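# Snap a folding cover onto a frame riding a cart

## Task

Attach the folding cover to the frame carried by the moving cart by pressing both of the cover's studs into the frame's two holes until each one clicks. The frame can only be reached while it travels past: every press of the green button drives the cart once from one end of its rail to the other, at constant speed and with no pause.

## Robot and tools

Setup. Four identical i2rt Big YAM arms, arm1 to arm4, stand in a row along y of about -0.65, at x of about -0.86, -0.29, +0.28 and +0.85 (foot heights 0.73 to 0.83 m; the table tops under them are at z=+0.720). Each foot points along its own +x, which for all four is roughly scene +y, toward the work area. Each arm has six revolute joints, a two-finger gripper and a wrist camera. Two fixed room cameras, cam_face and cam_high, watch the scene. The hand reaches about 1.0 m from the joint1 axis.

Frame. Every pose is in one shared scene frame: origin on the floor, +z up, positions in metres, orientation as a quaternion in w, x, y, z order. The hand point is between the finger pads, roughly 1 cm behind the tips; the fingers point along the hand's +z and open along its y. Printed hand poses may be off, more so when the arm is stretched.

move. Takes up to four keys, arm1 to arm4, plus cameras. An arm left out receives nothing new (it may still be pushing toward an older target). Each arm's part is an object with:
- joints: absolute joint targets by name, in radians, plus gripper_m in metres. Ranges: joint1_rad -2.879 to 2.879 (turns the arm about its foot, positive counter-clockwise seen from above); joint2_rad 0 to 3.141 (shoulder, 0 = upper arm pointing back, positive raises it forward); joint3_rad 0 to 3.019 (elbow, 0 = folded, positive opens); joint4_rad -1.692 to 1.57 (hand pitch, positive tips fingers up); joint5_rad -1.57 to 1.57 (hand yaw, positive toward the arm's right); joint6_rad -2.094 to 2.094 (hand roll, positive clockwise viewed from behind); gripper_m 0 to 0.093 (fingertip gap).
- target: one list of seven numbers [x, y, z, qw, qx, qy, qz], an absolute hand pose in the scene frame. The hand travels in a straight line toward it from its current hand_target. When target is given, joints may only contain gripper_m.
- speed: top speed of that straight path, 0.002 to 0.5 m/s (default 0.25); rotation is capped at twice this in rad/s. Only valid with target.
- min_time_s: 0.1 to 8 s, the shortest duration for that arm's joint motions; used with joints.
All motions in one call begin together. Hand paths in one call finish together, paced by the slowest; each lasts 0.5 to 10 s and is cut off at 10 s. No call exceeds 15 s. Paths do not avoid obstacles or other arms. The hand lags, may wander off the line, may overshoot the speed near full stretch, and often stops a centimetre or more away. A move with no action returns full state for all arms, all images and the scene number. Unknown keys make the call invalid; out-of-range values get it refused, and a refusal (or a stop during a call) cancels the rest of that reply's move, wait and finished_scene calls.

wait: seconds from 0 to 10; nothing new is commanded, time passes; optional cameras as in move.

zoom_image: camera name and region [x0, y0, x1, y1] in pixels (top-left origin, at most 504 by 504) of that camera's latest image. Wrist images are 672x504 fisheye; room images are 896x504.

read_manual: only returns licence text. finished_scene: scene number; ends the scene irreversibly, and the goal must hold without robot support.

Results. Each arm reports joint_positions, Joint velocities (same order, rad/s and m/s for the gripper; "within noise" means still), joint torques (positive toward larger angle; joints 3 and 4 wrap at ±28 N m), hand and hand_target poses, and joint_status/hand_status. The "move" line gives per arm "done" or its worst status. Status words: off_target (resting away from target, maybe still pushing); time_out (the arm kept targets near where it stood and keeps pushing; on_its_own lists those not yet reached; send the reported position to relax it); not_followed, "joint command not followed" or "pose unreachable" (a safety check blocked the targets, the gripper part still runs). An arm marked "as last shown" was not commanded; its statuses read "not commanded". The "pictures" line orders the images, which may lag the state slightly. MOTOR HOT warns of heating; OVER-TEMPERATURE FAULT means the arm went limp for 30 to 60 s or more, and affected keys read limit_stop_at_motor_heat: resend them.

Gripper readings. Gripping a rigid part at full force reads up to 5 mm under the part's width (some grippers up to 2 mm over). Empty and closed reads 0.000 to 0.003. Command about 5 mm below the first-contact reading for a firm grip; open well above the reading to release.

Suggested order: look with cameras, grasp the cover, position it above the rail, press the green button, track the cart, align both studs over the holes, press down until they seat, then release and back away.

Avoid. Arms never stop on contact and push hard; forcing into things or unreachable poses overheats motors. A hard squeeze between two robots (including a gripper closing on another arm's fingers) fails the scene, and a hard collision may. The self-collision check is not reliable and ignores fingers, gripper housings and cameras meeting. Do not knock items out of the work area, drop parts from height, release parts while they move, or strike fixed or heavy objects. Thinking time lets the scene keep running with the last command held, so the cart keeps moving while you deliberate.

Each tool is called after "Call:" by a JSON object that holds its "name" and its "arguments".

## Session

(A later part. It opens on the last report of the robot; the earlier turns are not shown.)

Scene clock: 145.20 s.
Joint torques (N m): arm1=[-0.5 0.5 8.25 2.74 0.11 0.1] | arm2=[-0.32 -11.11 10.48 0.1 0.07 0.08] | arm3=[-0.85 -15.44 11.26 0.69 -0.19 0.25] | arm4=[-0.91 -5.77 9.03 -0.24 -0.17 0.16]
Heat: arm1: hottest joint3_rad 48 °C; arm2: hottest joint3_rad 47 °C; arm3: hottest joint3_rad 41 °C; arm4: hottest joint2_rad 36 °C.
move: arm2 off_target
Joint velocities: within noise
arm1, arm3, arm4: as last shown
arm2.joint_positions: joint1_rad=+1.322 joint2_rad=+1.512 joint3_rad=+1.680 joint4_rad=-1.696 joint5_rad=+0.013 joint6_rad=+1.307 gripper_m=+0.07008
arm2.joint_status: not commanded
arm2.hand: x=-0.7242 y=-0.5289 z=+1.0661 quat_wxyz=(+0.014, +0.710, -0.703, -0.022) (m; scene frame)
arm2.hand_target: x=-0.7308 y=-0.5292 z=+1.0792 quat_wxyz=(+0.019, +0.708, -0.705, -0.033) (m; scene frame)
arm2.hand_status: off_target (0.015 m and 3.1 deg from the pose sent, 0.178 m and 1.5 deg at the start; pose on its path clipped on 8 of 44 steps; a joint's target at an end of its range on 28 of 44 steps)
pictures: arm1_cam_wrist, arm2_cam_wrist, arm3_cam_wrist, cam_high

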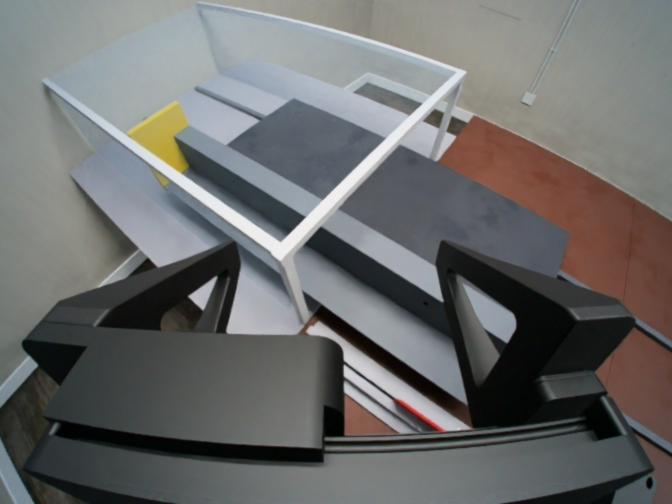

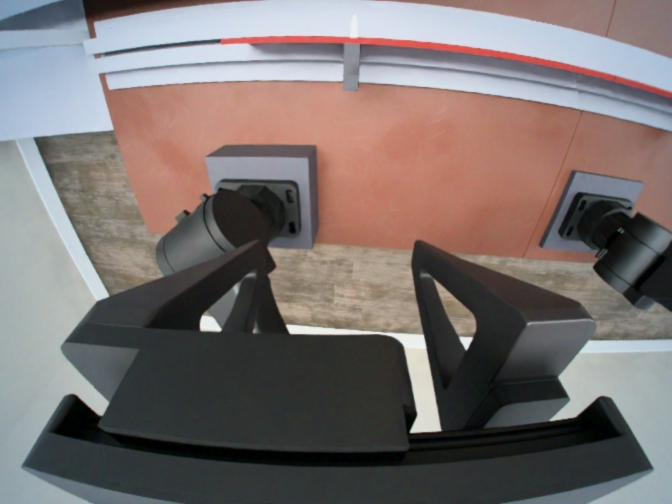

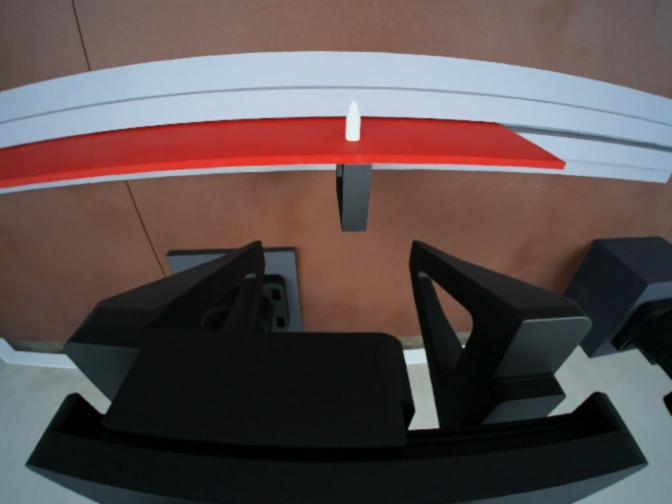

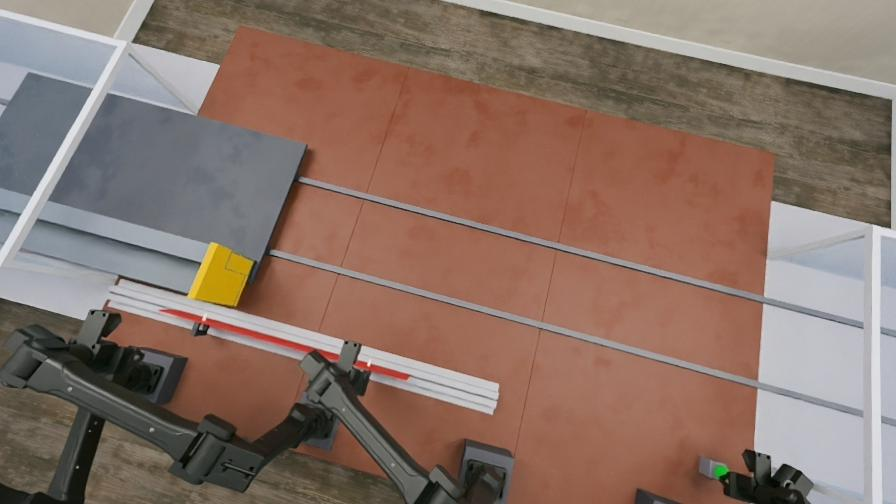

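Call:
{"name": "move", "arguments": {"arm2": {"target":[-0.735,-0.53,0.93,-0.2706,0.6533,-0.6533,-0.2706],"speed":0.4}, "arm3": {"target":[-0.195,-0.53,0.93,-0.2706,0.6533,-0.6533,-0.2706],"speed":0.4}, "cameras": ["arm2_cam_wrist","arm3_cam_wrist","cam_face"]}}

Scene clock: 164.57 s.
Joint torques (N m): arm1=[-0.62 1.26 8.31 2.89 0.08 0.11] | arm2=[-0.32 -12.16 7.6 0.96 0.57 0.06] | arm3=[-1.61 -14.68 8.64 0.4 0.25 0.04] | arm4=[-0.85 -5.77 9.03 -0.2 -0.18 0.16]
Heat: arm1: hottest joint3_rad 47 °C; arm2: hottest joint3_rad 48 °C; arm3: hottest joint3_rad 42 °C; arm4: hottest joint2_rad 36 °C.
move: arm2 off_target; arm3 not_followed
Joint velocities: within noise
arm1, arm4: as last shown
arm2.joint_positions: joint1_rad=+1.585 joint2_rad=+1.573 joint3_rad=+1.235 joint4_rad=-1.296 joint5_rad=+0.793 joint6_rad=+1.588 gripper_m=+0.07008
arm2.joint_status: not commanded
arm2.hand: x=-0.7265 y=-0.5263 z=+0.9241 quat_wxyz=(-0.283, +0.658, -0.649, -0.257) (m; scene frame)
arm2.hand_target: x=-0.7331 y=-0.5284 z=+0.9296 quat_wxyz=(-0.273, +0.652, -0.654, -0.270) (m; scene frame)
arm2.hand_status: off_target (0.011 m and 2.2 deg from the pose sent, 0.137 m and 44.4 deg at the start)
arm3.joint_positions: joint1_rad=+1.368 joint2_rad=+1.676 joint3_rad=+1.235 joint4_rad=-1.063 joint5_rad=+0.430 joint6_rad=+1.340 gripper_m=+0.07007
arm3.joint_status: not commanded
arm3.on_its_own: joint1_rad is held at +1.373, not at its first target +1.175; joint3_rad is held at +1.236, not at its first target +1.376; joint4_rad is held at -1.063, not at its first target -1.189; joint5_rad is held at +0.429, not at its first target -0.005; joint6_rad is held at +1.341, not at its first target +1.193
arm3.hand: x=-0.1905 y=-0.4950 z=+0.9197 quat_wxyz=(-0.164, +0.704, -0.677, -0.139) (m; scene frame)
arm3.hand_target: x=-0.1905 y=-0.4950 z=+0.9197 quat_wxyz=(-0.164, +0.704, -0.677, -0.139) (m; scene frame)
arm3.hand_status: not_followed (0.037 m and 20.4 deg from the pose sent, 0.064 m and 45.7 deg at the start; pose on its path clipped on 20 of 53 steps)
pictures: arm2_cam_wrist, arm3_cam_wrist, cam_face
pose unreachable (arm3 arm): on one or more control steps of this call this arm could not follow its commanded pose, so it was not sent that pose on those steps. On the call's last step it was still not sent that pose. It may still have moved: this result reports where it is.
cause: moving toward the commanded pose would bring a part of the arm too close to another arm (this arm's wrist (the part past joint 4) and the arm2 arm's upper arm (the part past joint 2), 42 mm apart when this arm was first held).

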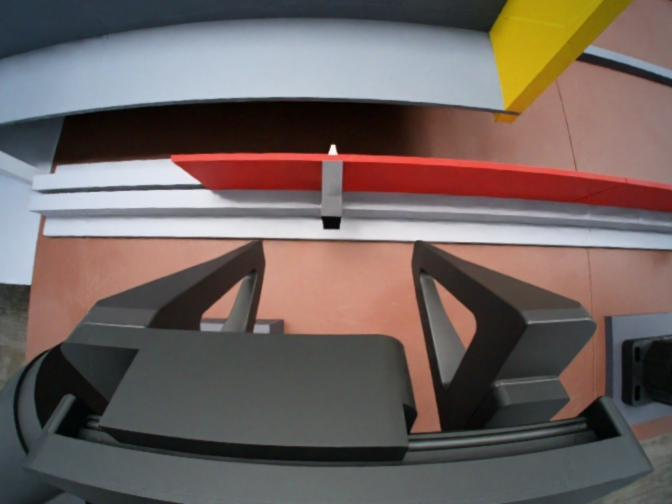

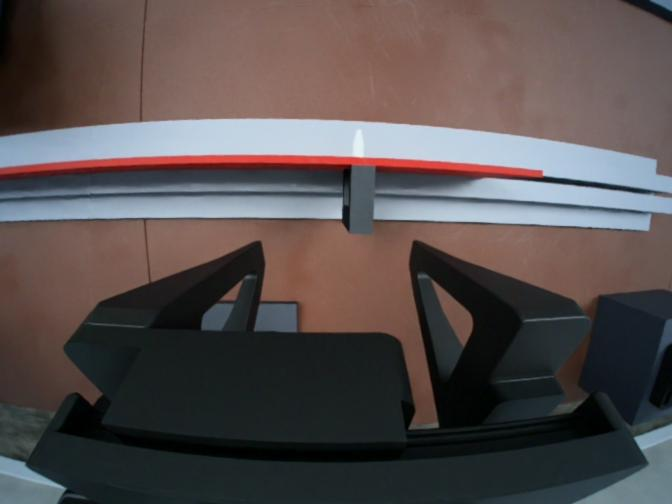

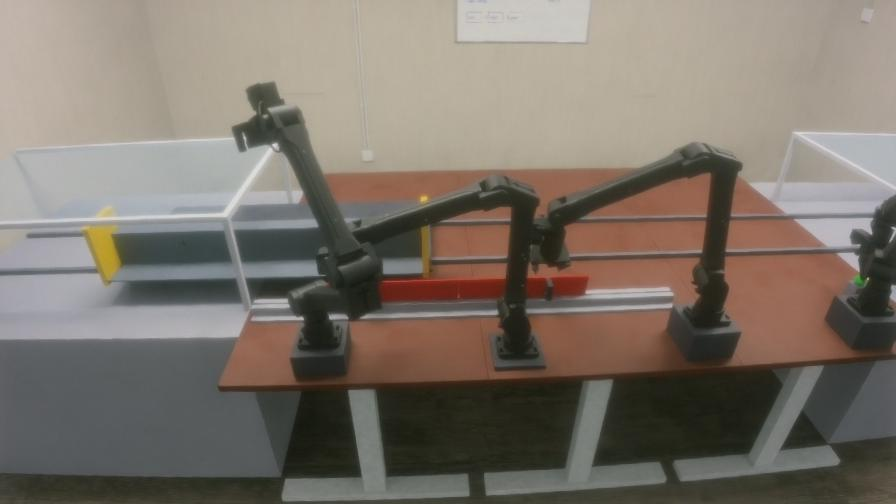

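Call:
{"name": "move", "arguments": {"arm2": {"target":[-0.737,-0.482,0.862,-0.183,0.683,-0.683,-0.183],"speed":0.3}, "arm3": {"target":[-0.18,-0.492,0.862,-0.147,0.692,-0.692,-0.147],"speed":0.3}, "cameras": ["arm2_cam_wrist","arm3_cam_wrist","arm1_cam_wrist","cam_high"]}}

Scene clock: 185.73 s.
Joint torques (N m): arm1=[-0.56 0.38 8.18 2.65 0.12 0.1] | arm2=[-0.73 -11.99 7.24 1.31 0.18 -0.11] | arm3=[-2.26 -13.16 8.03 0.99 0.06 0.22] | arm4=[-0.91 -5.83 9.03 -0.24 -0.18 0.15]
Heat: arm1: hottest joint3_rad 46 °C; arm2: hottest joint3_rad 47 °C; arm3: hottest joint3_rad 42 °C; arm4: hottest joint2_rad 36 °C.
move: arm2 done; arm3 done
Joint velocities: within noise
arm1, arm4: as last shown
arm2.joint_positions: joint1_rad=+1.405 joint2_rad=+1.601 joint3_rad=+1.172 joint4_rad=-1.072 joint5_rad=+0.530 joint6_rad=+1.393 gripper_m=+0.07008
arm2.joint_status: not commanded
arm2.hand: x=-0.7301 y=-0.4817 z=+0.8616 quat_wxyz=(-0.187, +0.678, -0.688, -0.179) (m; scene frame)
arm2.hand_target: x=-0.7362 y=-0.4811 z=+0.8624 quat_wxyz=(-0.181, +0.680, -0.686, -0.184) (m; scene frame)
arm2.hand_status: done (0.007 m and 1.0 deg from the pose sent, 0.077 m and 15.0 deg at the start)
arm3.joint_positions: joint1_rad=+1.367 joint2_rad=+1.697 joint3_rad=+1.114 joint4_rad=-0.883 joint5_rad=+0.413 joint6_rad=+1.340 gripper_m=+0.07007
arm3.joint_status: not commanded
arm3.hand: x=-0.1801 y=-0.4988 z=+0.8695 quat_wxyz=(-0.147, +0.702, -0.681, -0.150) (m; scene frame)
arm3.hand_target: x=-0.1805 y=-0.4955 z=+0.8623 quat_wxyz=(-0.146, +0.694, -0.689, -0.148) (m; scene frame)
arm3.hand_status: done (0.010 m and 1.8 deg from the pose sent, 0.059 m and 3.1 deg at the start)
pictures: arm1_cam_wrist, arm2_cam_wrist, arm3_cam_wrist, cam_high

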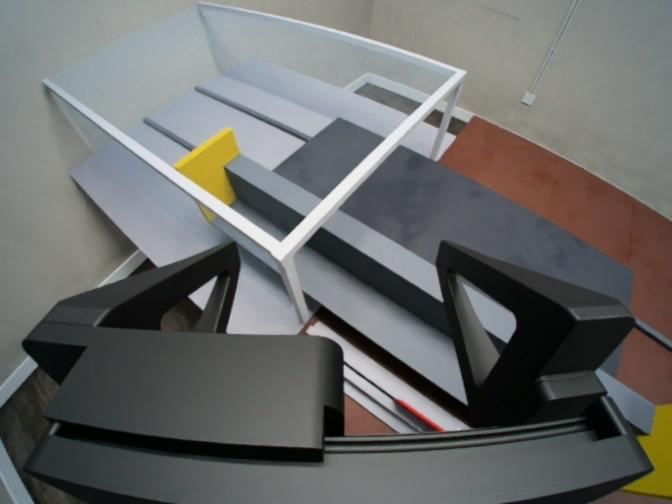

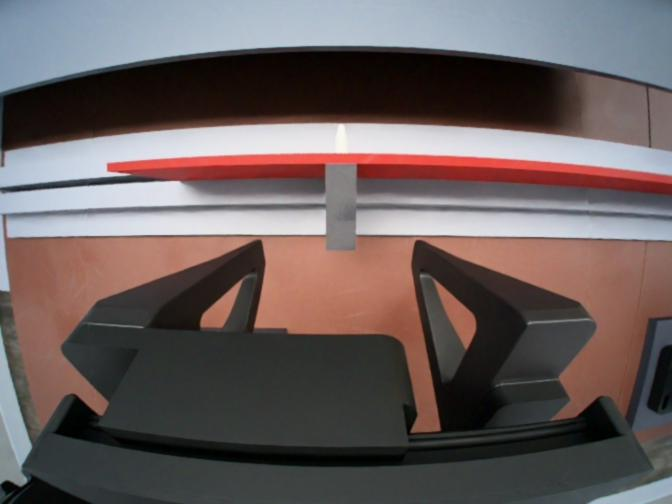

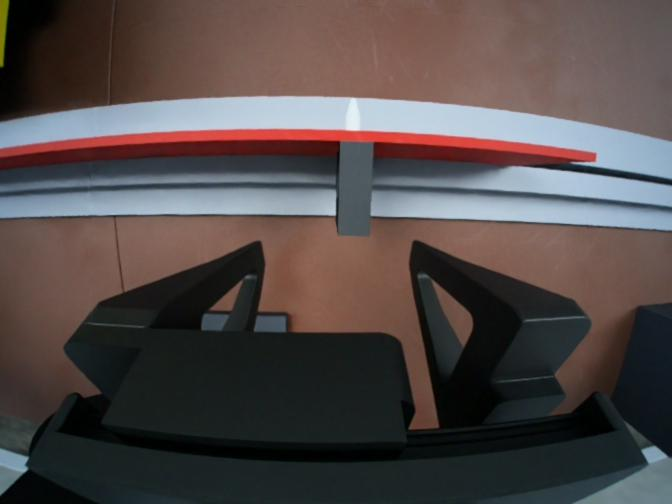

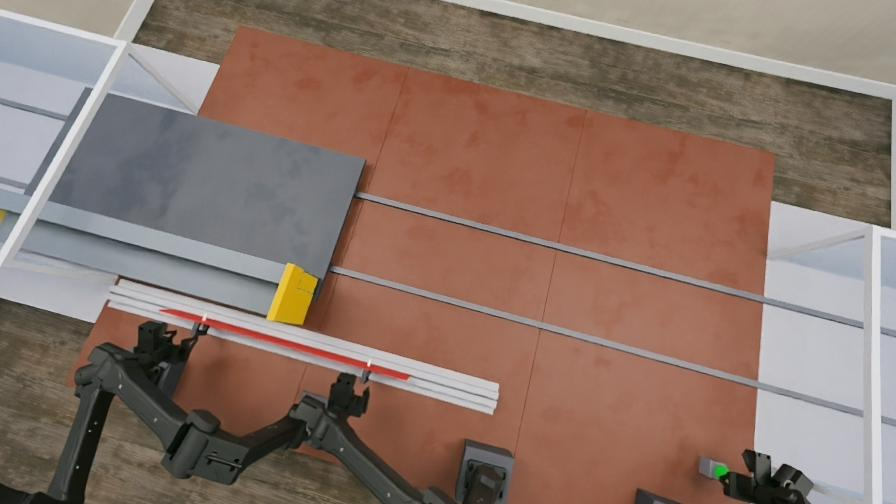

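Call:
{"name": "move", "arguments": {"arm2": {"target":[-0.736,-0.458,0.812,-0.183,0.683,-0.683,-0.183],"speed":0.15}, "arm3": {"target":[-0.167,-0.464,0.806,-0.147,0.692,-0.692,-0.147],"speed":0.15}, "cameras": ["arm2_cam_wrist","arm3_cam_wrist","cam_face"]}}

Scene clock: 197.20 s.
Joint torques (N m): arm1=[-0.97 1.08 8.25 2.82 0.07 0.08] | arm2=[-1.08 -12.75 6.93 1.42 0.18 -0.1] | arm3=[-1.85 -13.51 7.28 0.94 0.05 -0.15] | arm4=[-0.85 -5.77 9.03 -0.23 -0.17 0.15]
Heat: arm1: hottest joint3_rad 46 °C; arm2: hottest joint3_rad 47 °C; arm3: hottest joint3_rad 41 °C; arm4: hottest joint2_rad 36 °C.
move: arm2 done; arm3 done
Joint velocities: within noise
arm1, arm4: as last shown
arm2.joint_positions: joint1_rad=+1.359 joint2_rad=+1.671 joint3_rad=+1.106 joint4_rad=-0.913 joint5_rad=+0.525 joint6_rad=+1.327 gripper_m=+0.07008
arm2.joint_status: not commanded
arm2.hand: x=-0.7294 y=-0.4613 z=+0.8090 quat_wxyz=(-0.188, +0.683, -0.683, -0.176) (m; scene frame)
arm2.hand_target: x=-0.7355 y=-0.4579 z=+0.8120 quat_wxyz=(-0.182, +0.683, -0.684, -0.183) (m; scene frame)
arm2.hand_status: done (0.008 m and 1.0 deg from the pose sent, 0.055 m and 1.0 deg at the start)
arm3.joint_positions: joint1_rad=+1.282 joint2_rad=+1.780 joint3_rad=+1.041 joint4_rad=-0.705 joint5_rad=+0.404 joint6_rad=+1.313 gripper_m=+0.07007
arm3.joint_status: not commanded
arm3.hand: x=-0.1634 y=-0.4626 z=+0.8117 quat_wxyz=(-0.147, +0.681, -0.702, -0.148) (m; scene frame)
arm3.hand_target: x=-0.1655 y=-0.4609 z=+0.8069 quat_wxyz=(-0.146, +0.687, -0.697, -0.147) (m; scene frame)
arm3.hand_status: done (0.007 m and 1.7 deg from the pose sent, 0.074 m and 1.8 deg at the start)
pictures: arm2_cam_wrist, arm3_cam_wrist, cam_face

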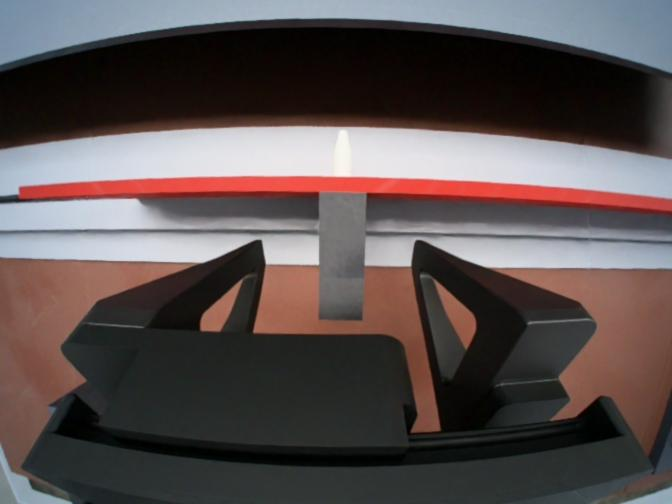

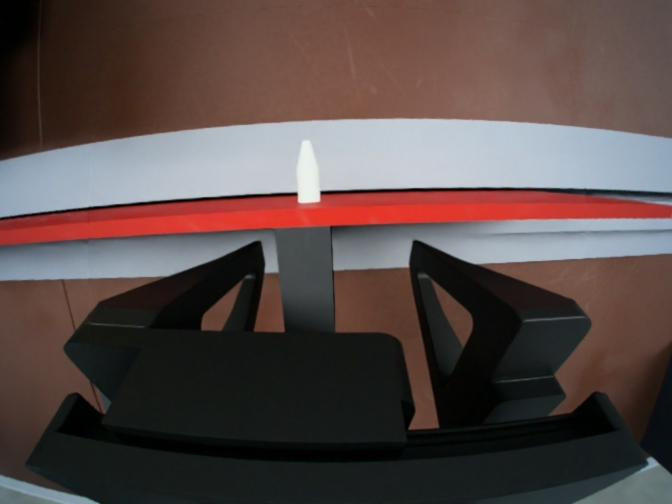

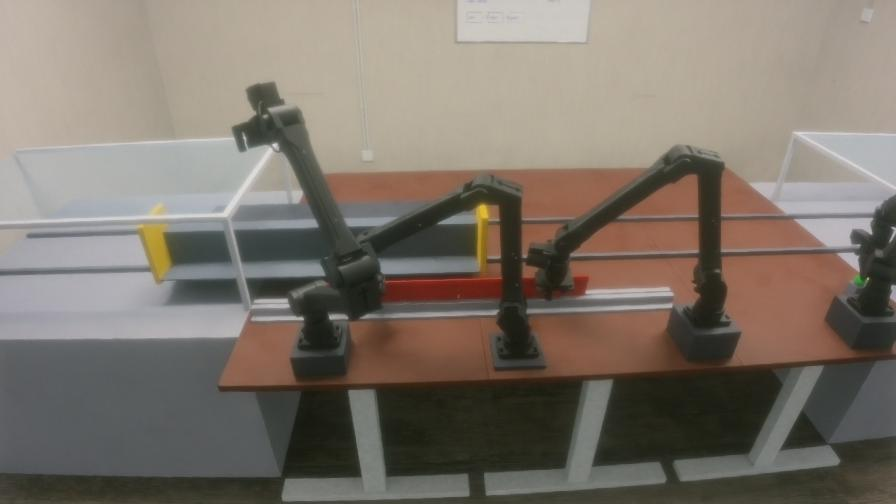

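Call:
{"name": "move", "arguments": {"arm3": {"target":[-0.181,-0.474,0.806,-0.147,0.692,-0.692,-0.147],"speed":0.15}}}

Call:
{"name": "move", "arguments": {"arm2": {"joints":{"gripper_m":0.012}}, "arm3": {"joints":{"gripper_m":0.012}}, "cameras": ["arm2_cam_wrist","arm3_cam_wrist","cam_high","cam_face"]}}

Scene clock: 205.13 s.
Joint torques (N m): arm1=[-0.03 0.85 8.31 2.91 0.07 0.09] | arm2=[-1.08 -12.75 6.93 1.36 0.18 -0.11] | arm3=[-1.14 -13.27 10.28 0.14 0.3 0.1] | arm4=[-0.91 -5.95 9.05 -0.23 -0.18 0.16]
Heat: arm1: hottest joint3_rad 45 °C; arm2: hottest joint3_rad 46 °C; arm3: hottest joint3_rad 41 °C; arm4: hottest joint2_rad 36 °C.
move: arm3 off_target
Joint velocities: within noise
arm1, arm4: as last shown
arm2.joint_positions: joint1_rad=+1.359 joint2_rad=+1.671 joint3_rad=+1.106 joint4_rad=-0.913 joint5_rad=+0.525 joint6_rad=+1.326 gripper_m=+0.07008
arm2.joint_status: not commanded
arm2.hand: x=-0.7294 y=-0.4613 z=+0.8090 quat_wxyz=(-0.188, +0.684, -0.683, -0.176) (m; scene frame)
arm2.hand_target: x=-0.7355 y=-0.4579 z=+0.8120 quat_wxyz=(-0.183, +0.683, -0.683, -0.183) (m; scene frame)
arm2.hand_status: not commanded
arm3.joint_positions: joint1_rad=+1.318 joint2_rad=+1.800 joint3_rad=+1.041 joint4_rad=-0.707 joint5_rad=+0.404 joint6_rad=+1.311 gripper_m=+0.07007
arm3.joint_status: not commanded
arm3.hand: x=-0.1667 y=-0.4791 z=+0.8026 quat_wxyz=(-0.150, +0.696, -0.688, -0.142) (m; scene frame)
arm3.hand_target: x=-0.1821 y=-0.4778 z=+0.8060 quat_wxyz=(-0.146, +0.695, -0.688, -0.148) (m; scene frame)
arm3.hand_status: off_target (0.015 m and 0.9 deg from the pose sent, 0.022 m and 1.7 deg at the start)
pictures: none

Scene clock: 205.93 s.
Joint torques (N m): arm1=[-0.85 0.62 8.36 2.69 0.04 0.12] | arm2=[-1.03 -12.75 7.12 1.36 0.06 -0.11] | arm3=[-1.32 -13.74 9.48 0.17 0.31 0.02] | arm4=[-0.91 -5.95 9.05 -0.23 -0.18 0.16]
Heat: arm1: hottest joint3_rad 45 °C; arm2: hottest joint3_rad 46 °C; arm3: hottest joint3_rad 41 °C; arm4: hottest joint2_rad 36 °C.
move: arm2 off_target; arm3 off_target
Joint velocities: within noise
arm1: as last shown
arm2.joint_positions: joint1_rad=+1.359 joint2_rad=+1.671 joint3_rad=+1.103 joint4_rad=-0.913 joint5_rad=+0.531 joint6_rad=+1.326 gripper_m=+0.01546
arm2.joint_status: gripper_m off_target (ended at +0.01548, target +0.01200)
arm2.hand: x=-0.7279 y=-0.4607 z=+0.8084 quat_wxyz=(-0.192, +0.683, -0.682, -0.176) (m; scene frame)
arm2.hand_target: x=-0.7353 y=-0.4579 z=+0.8119 quat_wxyz=(-0.184, +0.683, -0.683, -0.183) (m; scene frame)
arm2.hand_status: not commanded
arm3.joint_positions: joint1_rad=+1.318 joint2_rad=+1.803 joint3_rad=+1.050 joint4_rad=-0.699 joint5_rad=+0.404 joint6_rad=+1.317 gripper_m=+0.01557
arm3.joint_status: gripper_m off_target (ended at +0.01559, target +0.01200)
arm3.hand: x=-0.1725 y=-0.4777 z=+0.8041 quat_wxyz=(-0.146, +0.692, -0.691, -0.148) (m; scene frame)
arm3.hand_target: x=-0.1834 y=-0.4770 z=+0.8061 quat_wxyz=(-0.145, +0.694, -0.689, -0.151) (m; scene frame)
arm3.hand_status: not commanded
arm4.joint_positions: joint1_rad=-0.555 joint2_rad=+1.296 joint3_rad=+0.471 joint4_rad=-0.791 joint5_rad=-0.008 joint6_rad=-0.611 gripper_m=+0.00044
arm4.joint_status: not commanded
arm4.hand: x=+0.9866 y=-0.4567 z=+0.8096 quat_wxyz=(+0.023, +0.708, -0.706, +0.005) (m; scene frame)
arm4.hand_target: x=+0.9943 y=-0.4412 z=+0.8224 quat_wxyz=(+0.003, +0.706, -0.708, +0.001) (m; scene frame)
arm4.hand_status: not commanded
pictures: arm2_cam_wrist, arm3_cam_wrist, cam_face, cam_high

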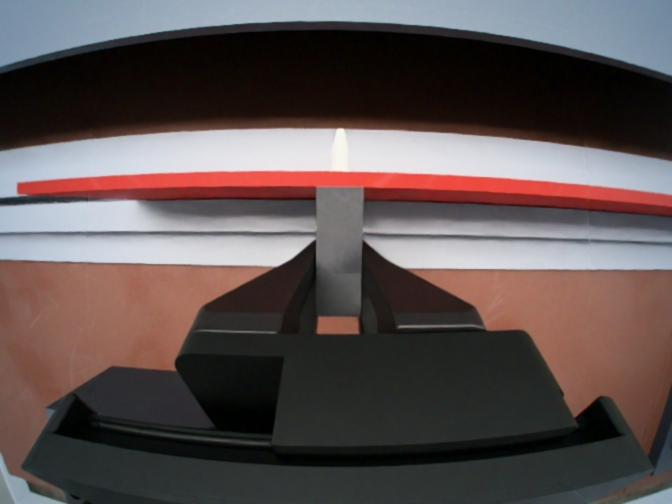

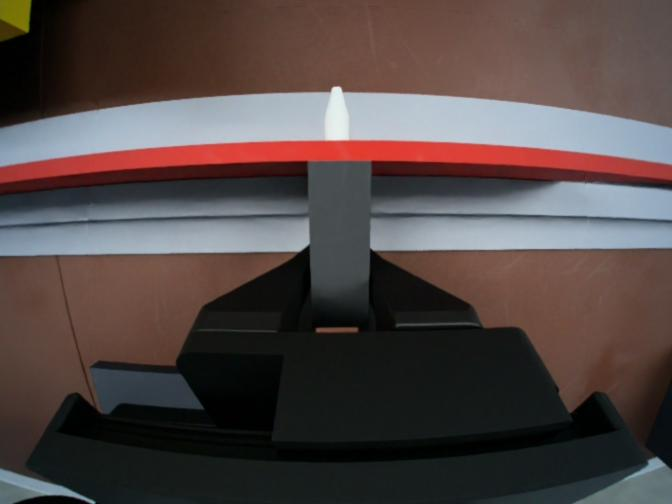

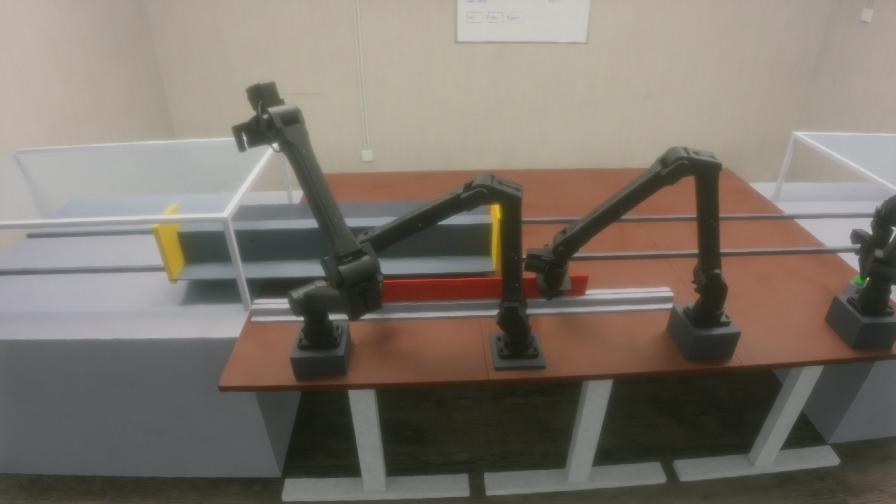

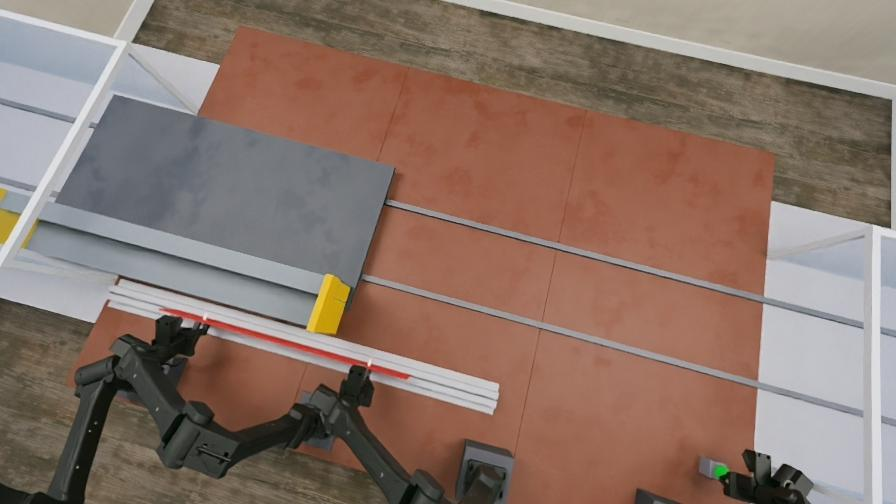

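Call:
{"name": "move", "arguments": {"arm2": {"target":[-0.733,-0.463,0.91,-0.184,0.683,-0.683,-0.183],"speed":0.1}, "arm3": {"target":[-0.180,-0.478,0.905,-0.145,0.694,-0.689,-0.151],"speed":0.1}, "cameras": ["arm2_cam_wrist","arm3_cam_wrist","cam_high","cam_face"]}}

Call:
{"name": "zoom_image", "arguments": {"camera": "cam_face", "region": [140, 180, 620, 320]}}

Scene clock: 219.00 s.
Joint torques (N m): arm1=[0.26 1.26 8.16 2.73 0.08 0.07] | arm2=[-0.15 -15.85 12.41 -1.18 0.9 -0.19] | arm3=[-1.26 -15.68 12.46 -0.12 0.73 0.02] | arm4=[-0.67 -5.83 9.03 -0.23 -0.18 0.16]
Heat: arm1: hottest joint3_rad 45 °C; arm2: hottest joint3_rad 47 °C; arm3: hottest joint3_rad 41 °C; arm4: hottest joint2_rad 36 °C.
move: arm2 off_target; arm3 off_target
Joint velocities: within noise
arm1.joint_positions: joint1_rad=+0.590 joint2_rad=+0.495 joint3_rad=+1.311 joint4_rad=-1.218 joint5_rad=-0.008 joint6_rad=-0.018 gripper_m=+0.09396
arm1.joint_status: not commanded
arm1.hand: x=-0.9886 y=-0.4818 z=+1.3421 quat_wxyz=(-0.256, +0.748, -0.376, -0.483) (m; scene frame)
arm1.hand_target: x=-0.9908 y=-0.4800 z=+1.3415 quat_wxyz=(-0.254, +0.744, -0.378, -0.488) (m; scene frame)
arm1.hand_status: not commanded
arm2.joint_positions: joint1_rad=+1.359 joint2_rad=+1.605 joint3_rad=+1.175 joint4_rad=-1.110 joint5_rad=+0.507 joint6_rad=+1.349 gripper_m=+0.01544
arm2.joint_status: not commanded
arm2.hand: x=-0.7156 y=-0.4665 z=+0.8579 quat_wxyz=(-0.195, +0.684, -0.687, -0.148) (m; scene frame)
arm2.hand_target: x=-0.7325 y=-0.4633 z=+0.9081 quat_wxyz=(-0.182, +0.682, -0.684, -0.185) (m; scene frame)
arm2.hand_status: off_target (0.055 m and 4.3 deg from the pose sent, 0.102 m and 1.2 deg at the start)
arm3.joint_positions: joint1_rad=+1.321 joint2_rad=+1.676 joint3_rad=+1.110 joint4_rad=-0.945 joint5_rad=+0.395 joint6_rad=+1.319 gripper_m=+0.01551
arm3.joint_status: not commanded
arm3.hand: x=-0.1589 y=-0.4840 z=+0.8755 quat_wxyz=(-0.156, +0.699, -0.688, -0.122) (m; scene frame)
arm3.hand_target: x=-0.1788 y=-0.4788 z=+0.9047 quat_wxyz=(-0.146, +0.695, -0.688, -0.150) (m; scene frame)
arm3.hand_status: off_target (0.037 m and 3.6 deg from the pose sent, 0.101 m and 0.4 deg at the start)
arm4: as last shown
pictures: arm2_cam_wrist, arm3_cam_wrist, cam_face, cam_high

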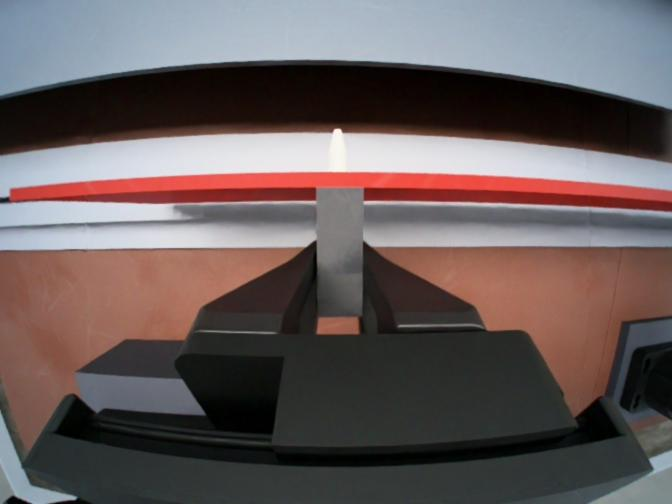

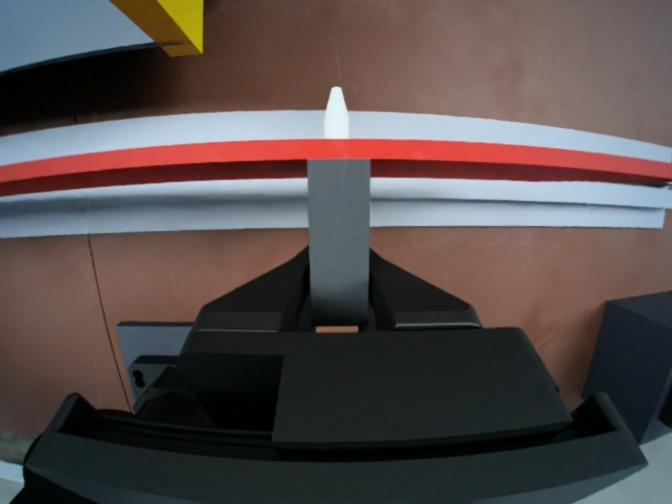

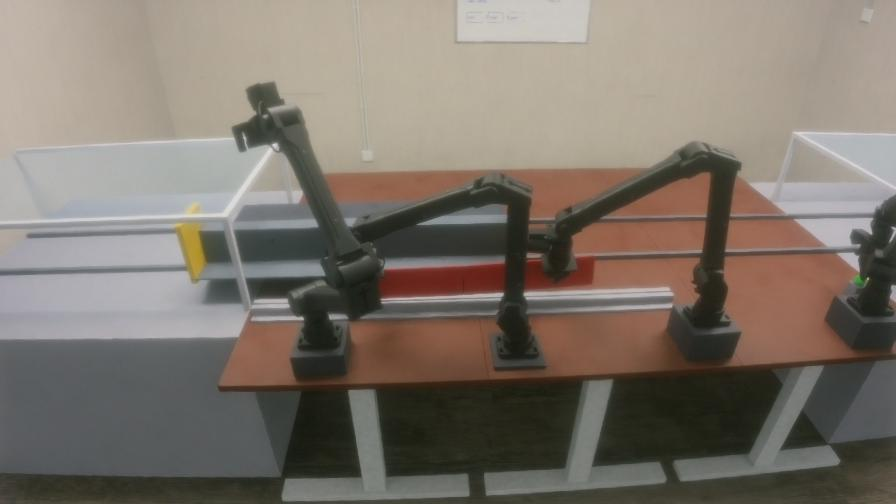

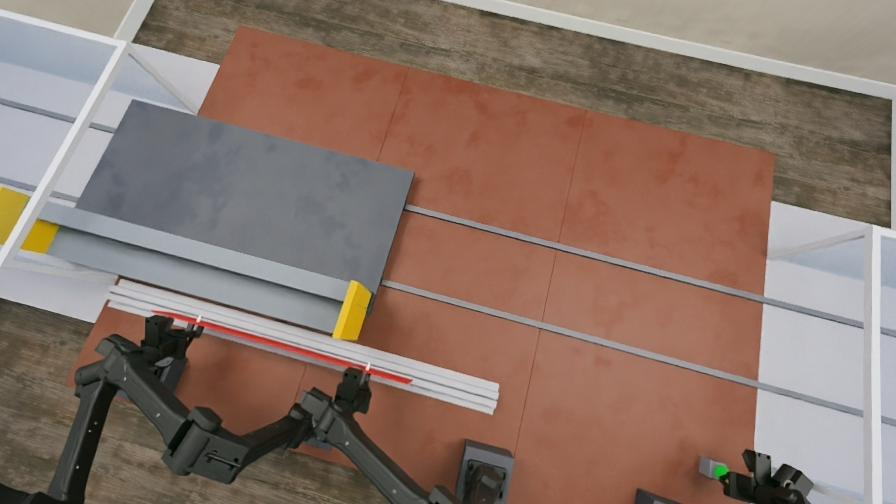

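Scaled by 1.050.

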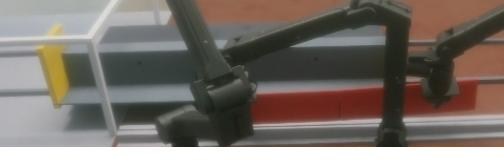

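Call:
{"name": "zoom_image", "arguments": {"camera": "cam_face", "region": [180, 190, 360, 300]}}

Call:
{"name": "zoom_image", "arguments": {"camera": "cam_face", "region": [370, 190, 620, 300]}}

Scaled by 2.800.

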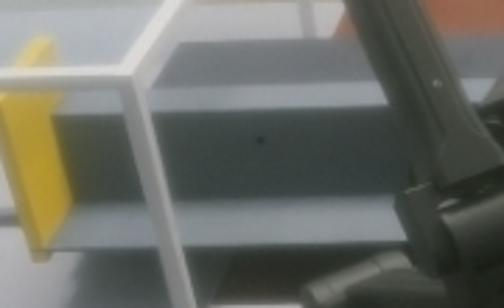

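Scaled by 2.016.

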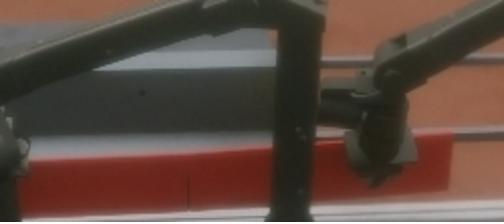

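Call:
{"name": "move", "arguments": {"arm2": {"target":[-0.745,-0.463,0.98,-0.184,0.683,-0.683,-0.183],"speed":0.1}, "arm3": {"target":[-0.192,-0.478,0.955,-0.145,0.694,-0.689,-0.151],"speed":0.1}, "cameras": ["arm2_cam_wrist","arm3_cam_wrist","cam_high","cam_face"]}}

Call:
{"name": "zoom_image", "arguments": {"camera": "arm2_cam_wrist", "region": [100, 0, 600, 260]}}

Call:
{"name": "zoom_image", "arguments": {"camera": "arm3_cam_wrist", "region": [0, 0, 500, 260]}}

Scene clock: 236.73 s.
Joint torques (N m): arm1=[-0.5 0.73 8.4 2.85 0.09 0.11] | arm2=[-0.03 -16.5 13.14 -1.87 1.09 -0.27] | arm3=[-1.2 -15.5 13.14 -0.27 0.8 0.05] | arm4=[-0.73 -5.83 9.02 -0.21 -0.19 0.16]
Heat: arm1: hottest joint3_rad 45 °C; arm2: hottest joint3_rad 51 °C; arm3: hottest joint3_rad 42 °C; arm4: hottest joint2_rad 36 °C.
move: arm2 off_target; arm3 off_target
Joint velocities: within noise
arm1, arm4: as last shown
arm2.joint_positions: joint1_rad=+1.365 joint2_rad=+1.602 joint3_rad=+1.352 joint4_rad=-1.288 joint5_rad=+0.503 joint6_rad=+1.364 gripper_m=+0.01544
arm2.joint_status: not commanded
arm2.hand: x=-0.7375 y=-0.4643 z=+0.9227 quat_wxyz=(-0.192, +0.681, -0.691, -0.149) (m; scene frame)
arm2.hand_target: x=-0.7439 y=-0.4631 z=+0.9783 quat_wxyz=(-0.183, +0.682, -0.683, -0.185) (m; scene frame)
arm2.hand_status: off_target (0.058 m and 4.1 deg from the pose sent, 0.126 m and 4.3 deg at the start)
arm3.joint_positions: joint1_rad=+1.324 joint2_rad=+1.642 joint3_rad=+1.222 joint4_rad=-1.072 joint5_rad=+0.392 joint6_rad=+1.324 gripper_m=+0.01551
arm3.joint_status: not commanded
arm3.hand: x=-0.1779 y=-0.4817 z=+0.9277 quat_wxyz=(-0.150, +0.697, -0.689, -0.129) (m; scene frame)
arm3.hand_target: x=-0.1926 y=-0.4780 z=+0.9544 quat_wxyz=(-0.143, +0.693, -0.690, -0.152) (m; scene frame)
arm3.hand_status: off_target (0.031 m and 2.6 deg from the pose sent, 0.086 m and 3.6 deg at the start)
pictures: arm2_cam_wrist, arm3_cam_wrist, cam_face, cam_high

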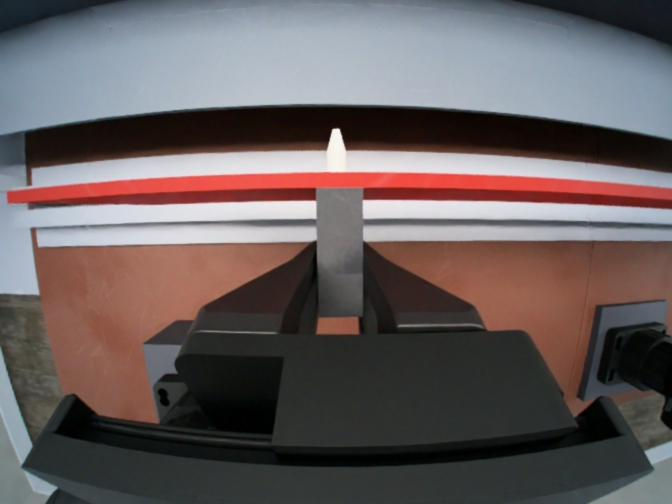

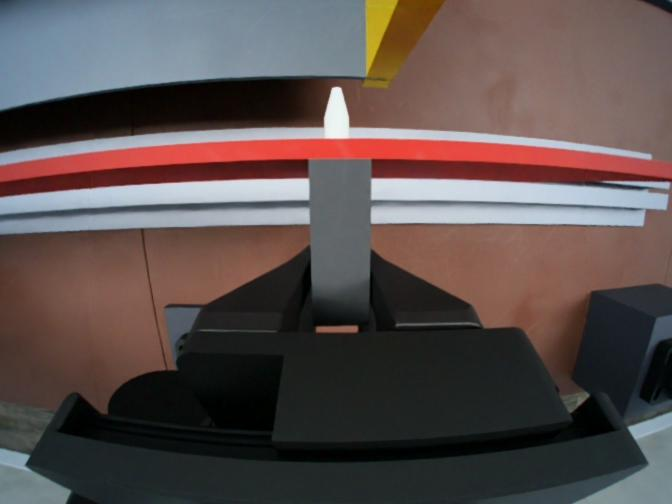

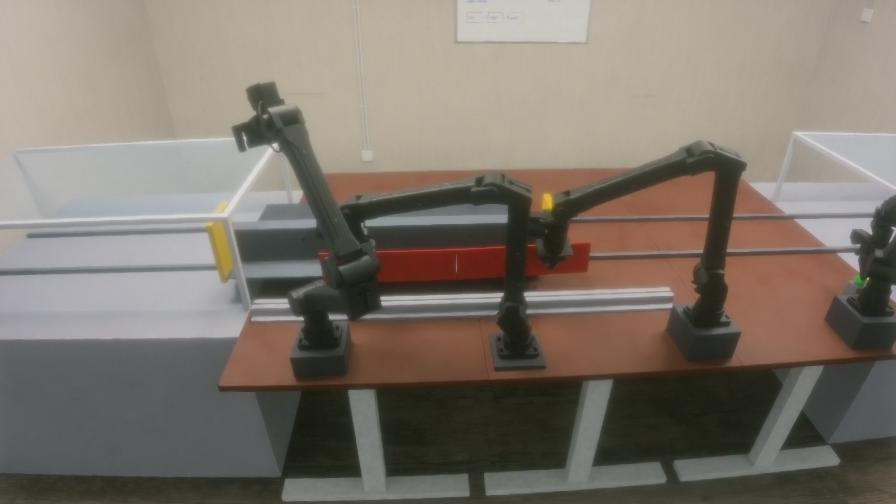

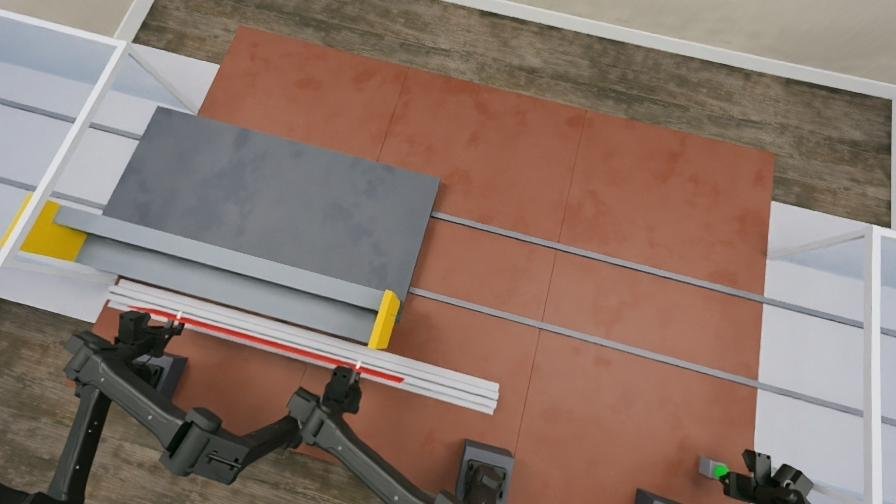

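Scaled by 1.008 from the camera's 672x504 image, which has a finer 960x720 frame.

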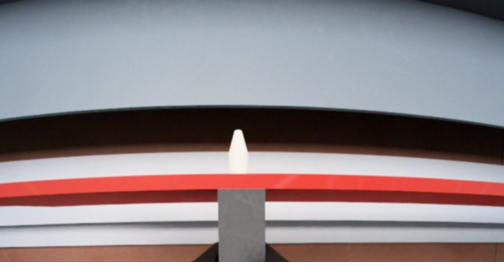

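Scaled by 1.008 from the camera's 672x504 image, which has a finer 960x720 frame.

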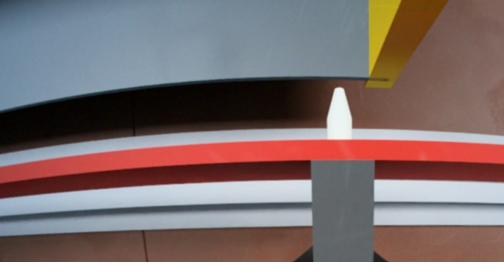

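Call:
{"name": "move", "arguments": {"arm2": {"target":[-0.545,-0.463,1.02,-0.184,0.683,-0.683,-0.183],"speed":0.12}, "arm3": {"target":[0.008,-0.478,0.995,-0.145,0.694,-0.689,-0.151],"speed":0.12}, "arm1": {"joints":{"joint1_rad":-0.5,"joint2_rad":0.7,"joint3_rad":1.3,"joint4_rad":-1.3},"min_time_s":2}, "cameras": ["arm1_cam_wrist","arm2_cam_wrist","arm3_cam_wrist","cam_high","cam_face"]}}

Scene clock: 274.70 s.
Joint torques (N m): arm1=[-1.73 -1.61 9.28 1.31 0.01 0.08] | arm2=[-1.55 -7.77 9.83 -0.43 0.96 -0.41] | arm3=[-2.73 -7.59 10.59 0.25 0.66 -0.15] | arm4=[-0.85 -5.83 9.03 -0.21 -0.18 0.16]
Heat: arm1: hottest joint3_rad 44 °C; arm2: hottest joint3_rad 55 °C; arm3: hottest joint3_rad 43 °C; arm4: hottest joint2_rad 35 °C.
move: arm1 done; arm2 off_target; arm3 off_target
Joint velocities: within noise
arm1.joint_positions: joint1_rad=-0.493 joint2_rad=+0.705 joint3_rad=+1.311 joint4_rad=-1.290 joint5_rad=-0.006 joint6_rad=-0.013 gripper_m=+0.09397
arm1.joint_status: all done
arm1.hand: x=-0.7379 y=-0.4012 z=+1.2816 quat_wxyz=(-0.369, +0.481, -0.765, -0.219) (m; scene frame)
arm1.hand_target: x=-0.7361 y=-0.4022 z=+1.2739 quat_wxyz=(-0.360, +0.476, -0.773, -0.214) (m; scene frame)
arm1.hand_status: not commanded
arm2.joint_positions: joint1_rad=+1.253 joint2_rad=+1.053 joint3_rad=+1.043 joint4_rad=-1.411 joint5_rad=+0.487 joint6_rad=+1.221 gripper_m=+0.01544
arm2.joint_status: not commanded
arm2.hand: x=-0.5534 y=-0.4703 z=+0.9987 quat_wxyz=(-0.177, +0.681, -0.690, -0.171) (m; scene frame)
arm2.hand_target: x=-0.5467 y=-0.4657 z=+1.0203 quat_wxyz=(-0.183, +0.685, -0.681, -0.184) (m; scene frame)
arm2.hand_status: off_target (0.024 m and 1.8 deg from the pose sent, 0.216 m and 4.1 deg at the start)
arm3.joint_positions: joint1_rad=+1.184 joint2_rad=+1.091 joint3_rad=+0.835 joint4_rad=-1.158 joint5_rad=+0.372 joint6_rad=+1.172 gripper_m=+0.01551
arm3.joint_status: not commanded
arm3.hand: x=+0.0074 y=-0.4832 z=+0.9847 quat_wxyz=(-0.143, +0.696, -0.690, -0.138) (m; scene frame)
arm3.hand_target: x=+0.0091 y=-0.4779 z=+0.9956 quat_wxyz=(-0.146, +0.695, -0.688, -0.148) (m; scene frame)
arm3.hand_status: off_target (0.012 m and 1.5 deg from the pose sent, 0.198 m and 2.6 deg at the start)
arm4: as last shown
pictures: arm1_cam_wrist, arm2_cam_wrist, arm3_cam_wrist, cam_face, cam_high

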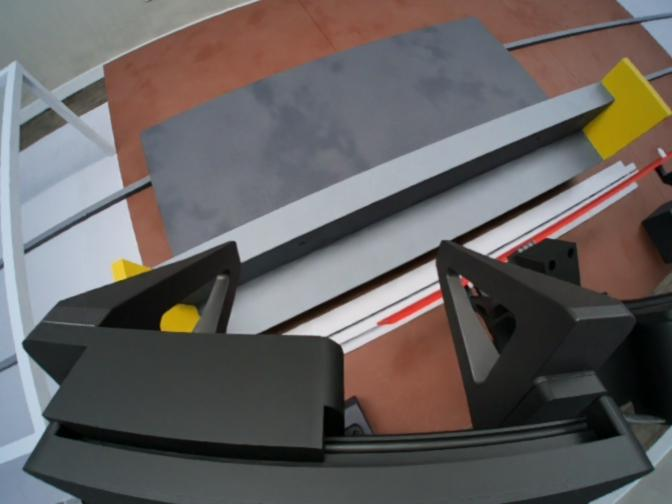

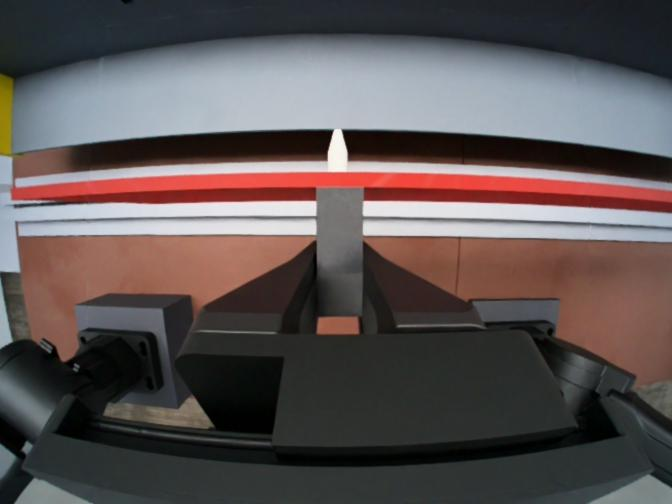

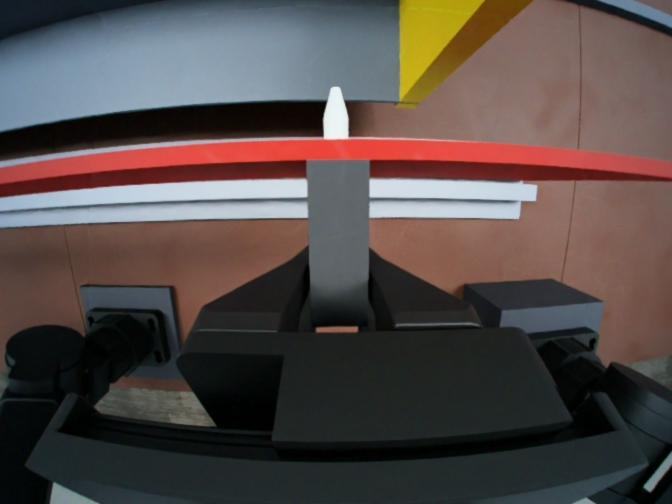

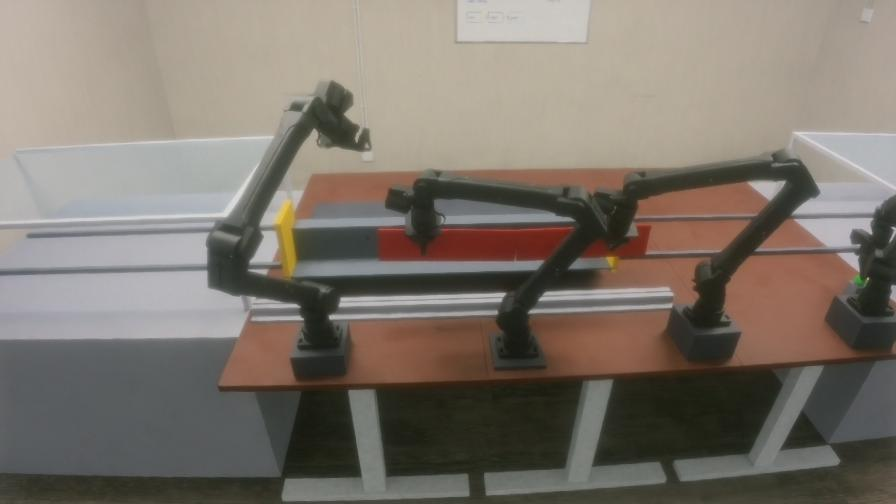

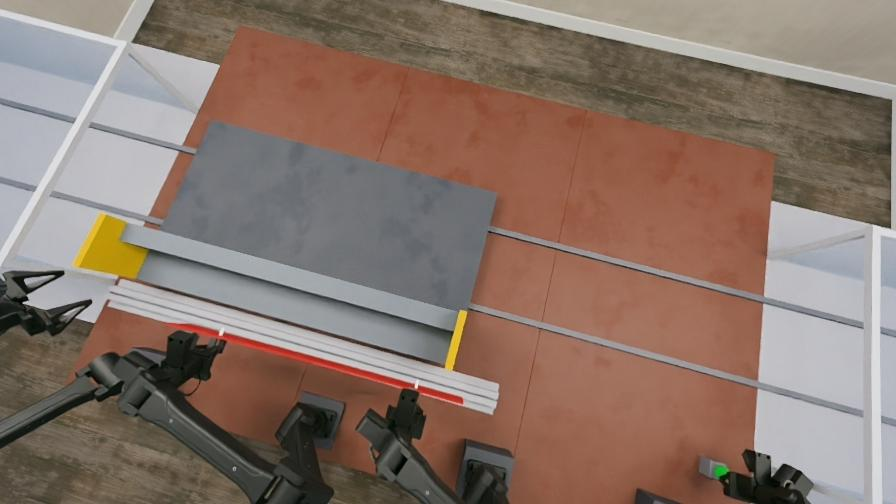

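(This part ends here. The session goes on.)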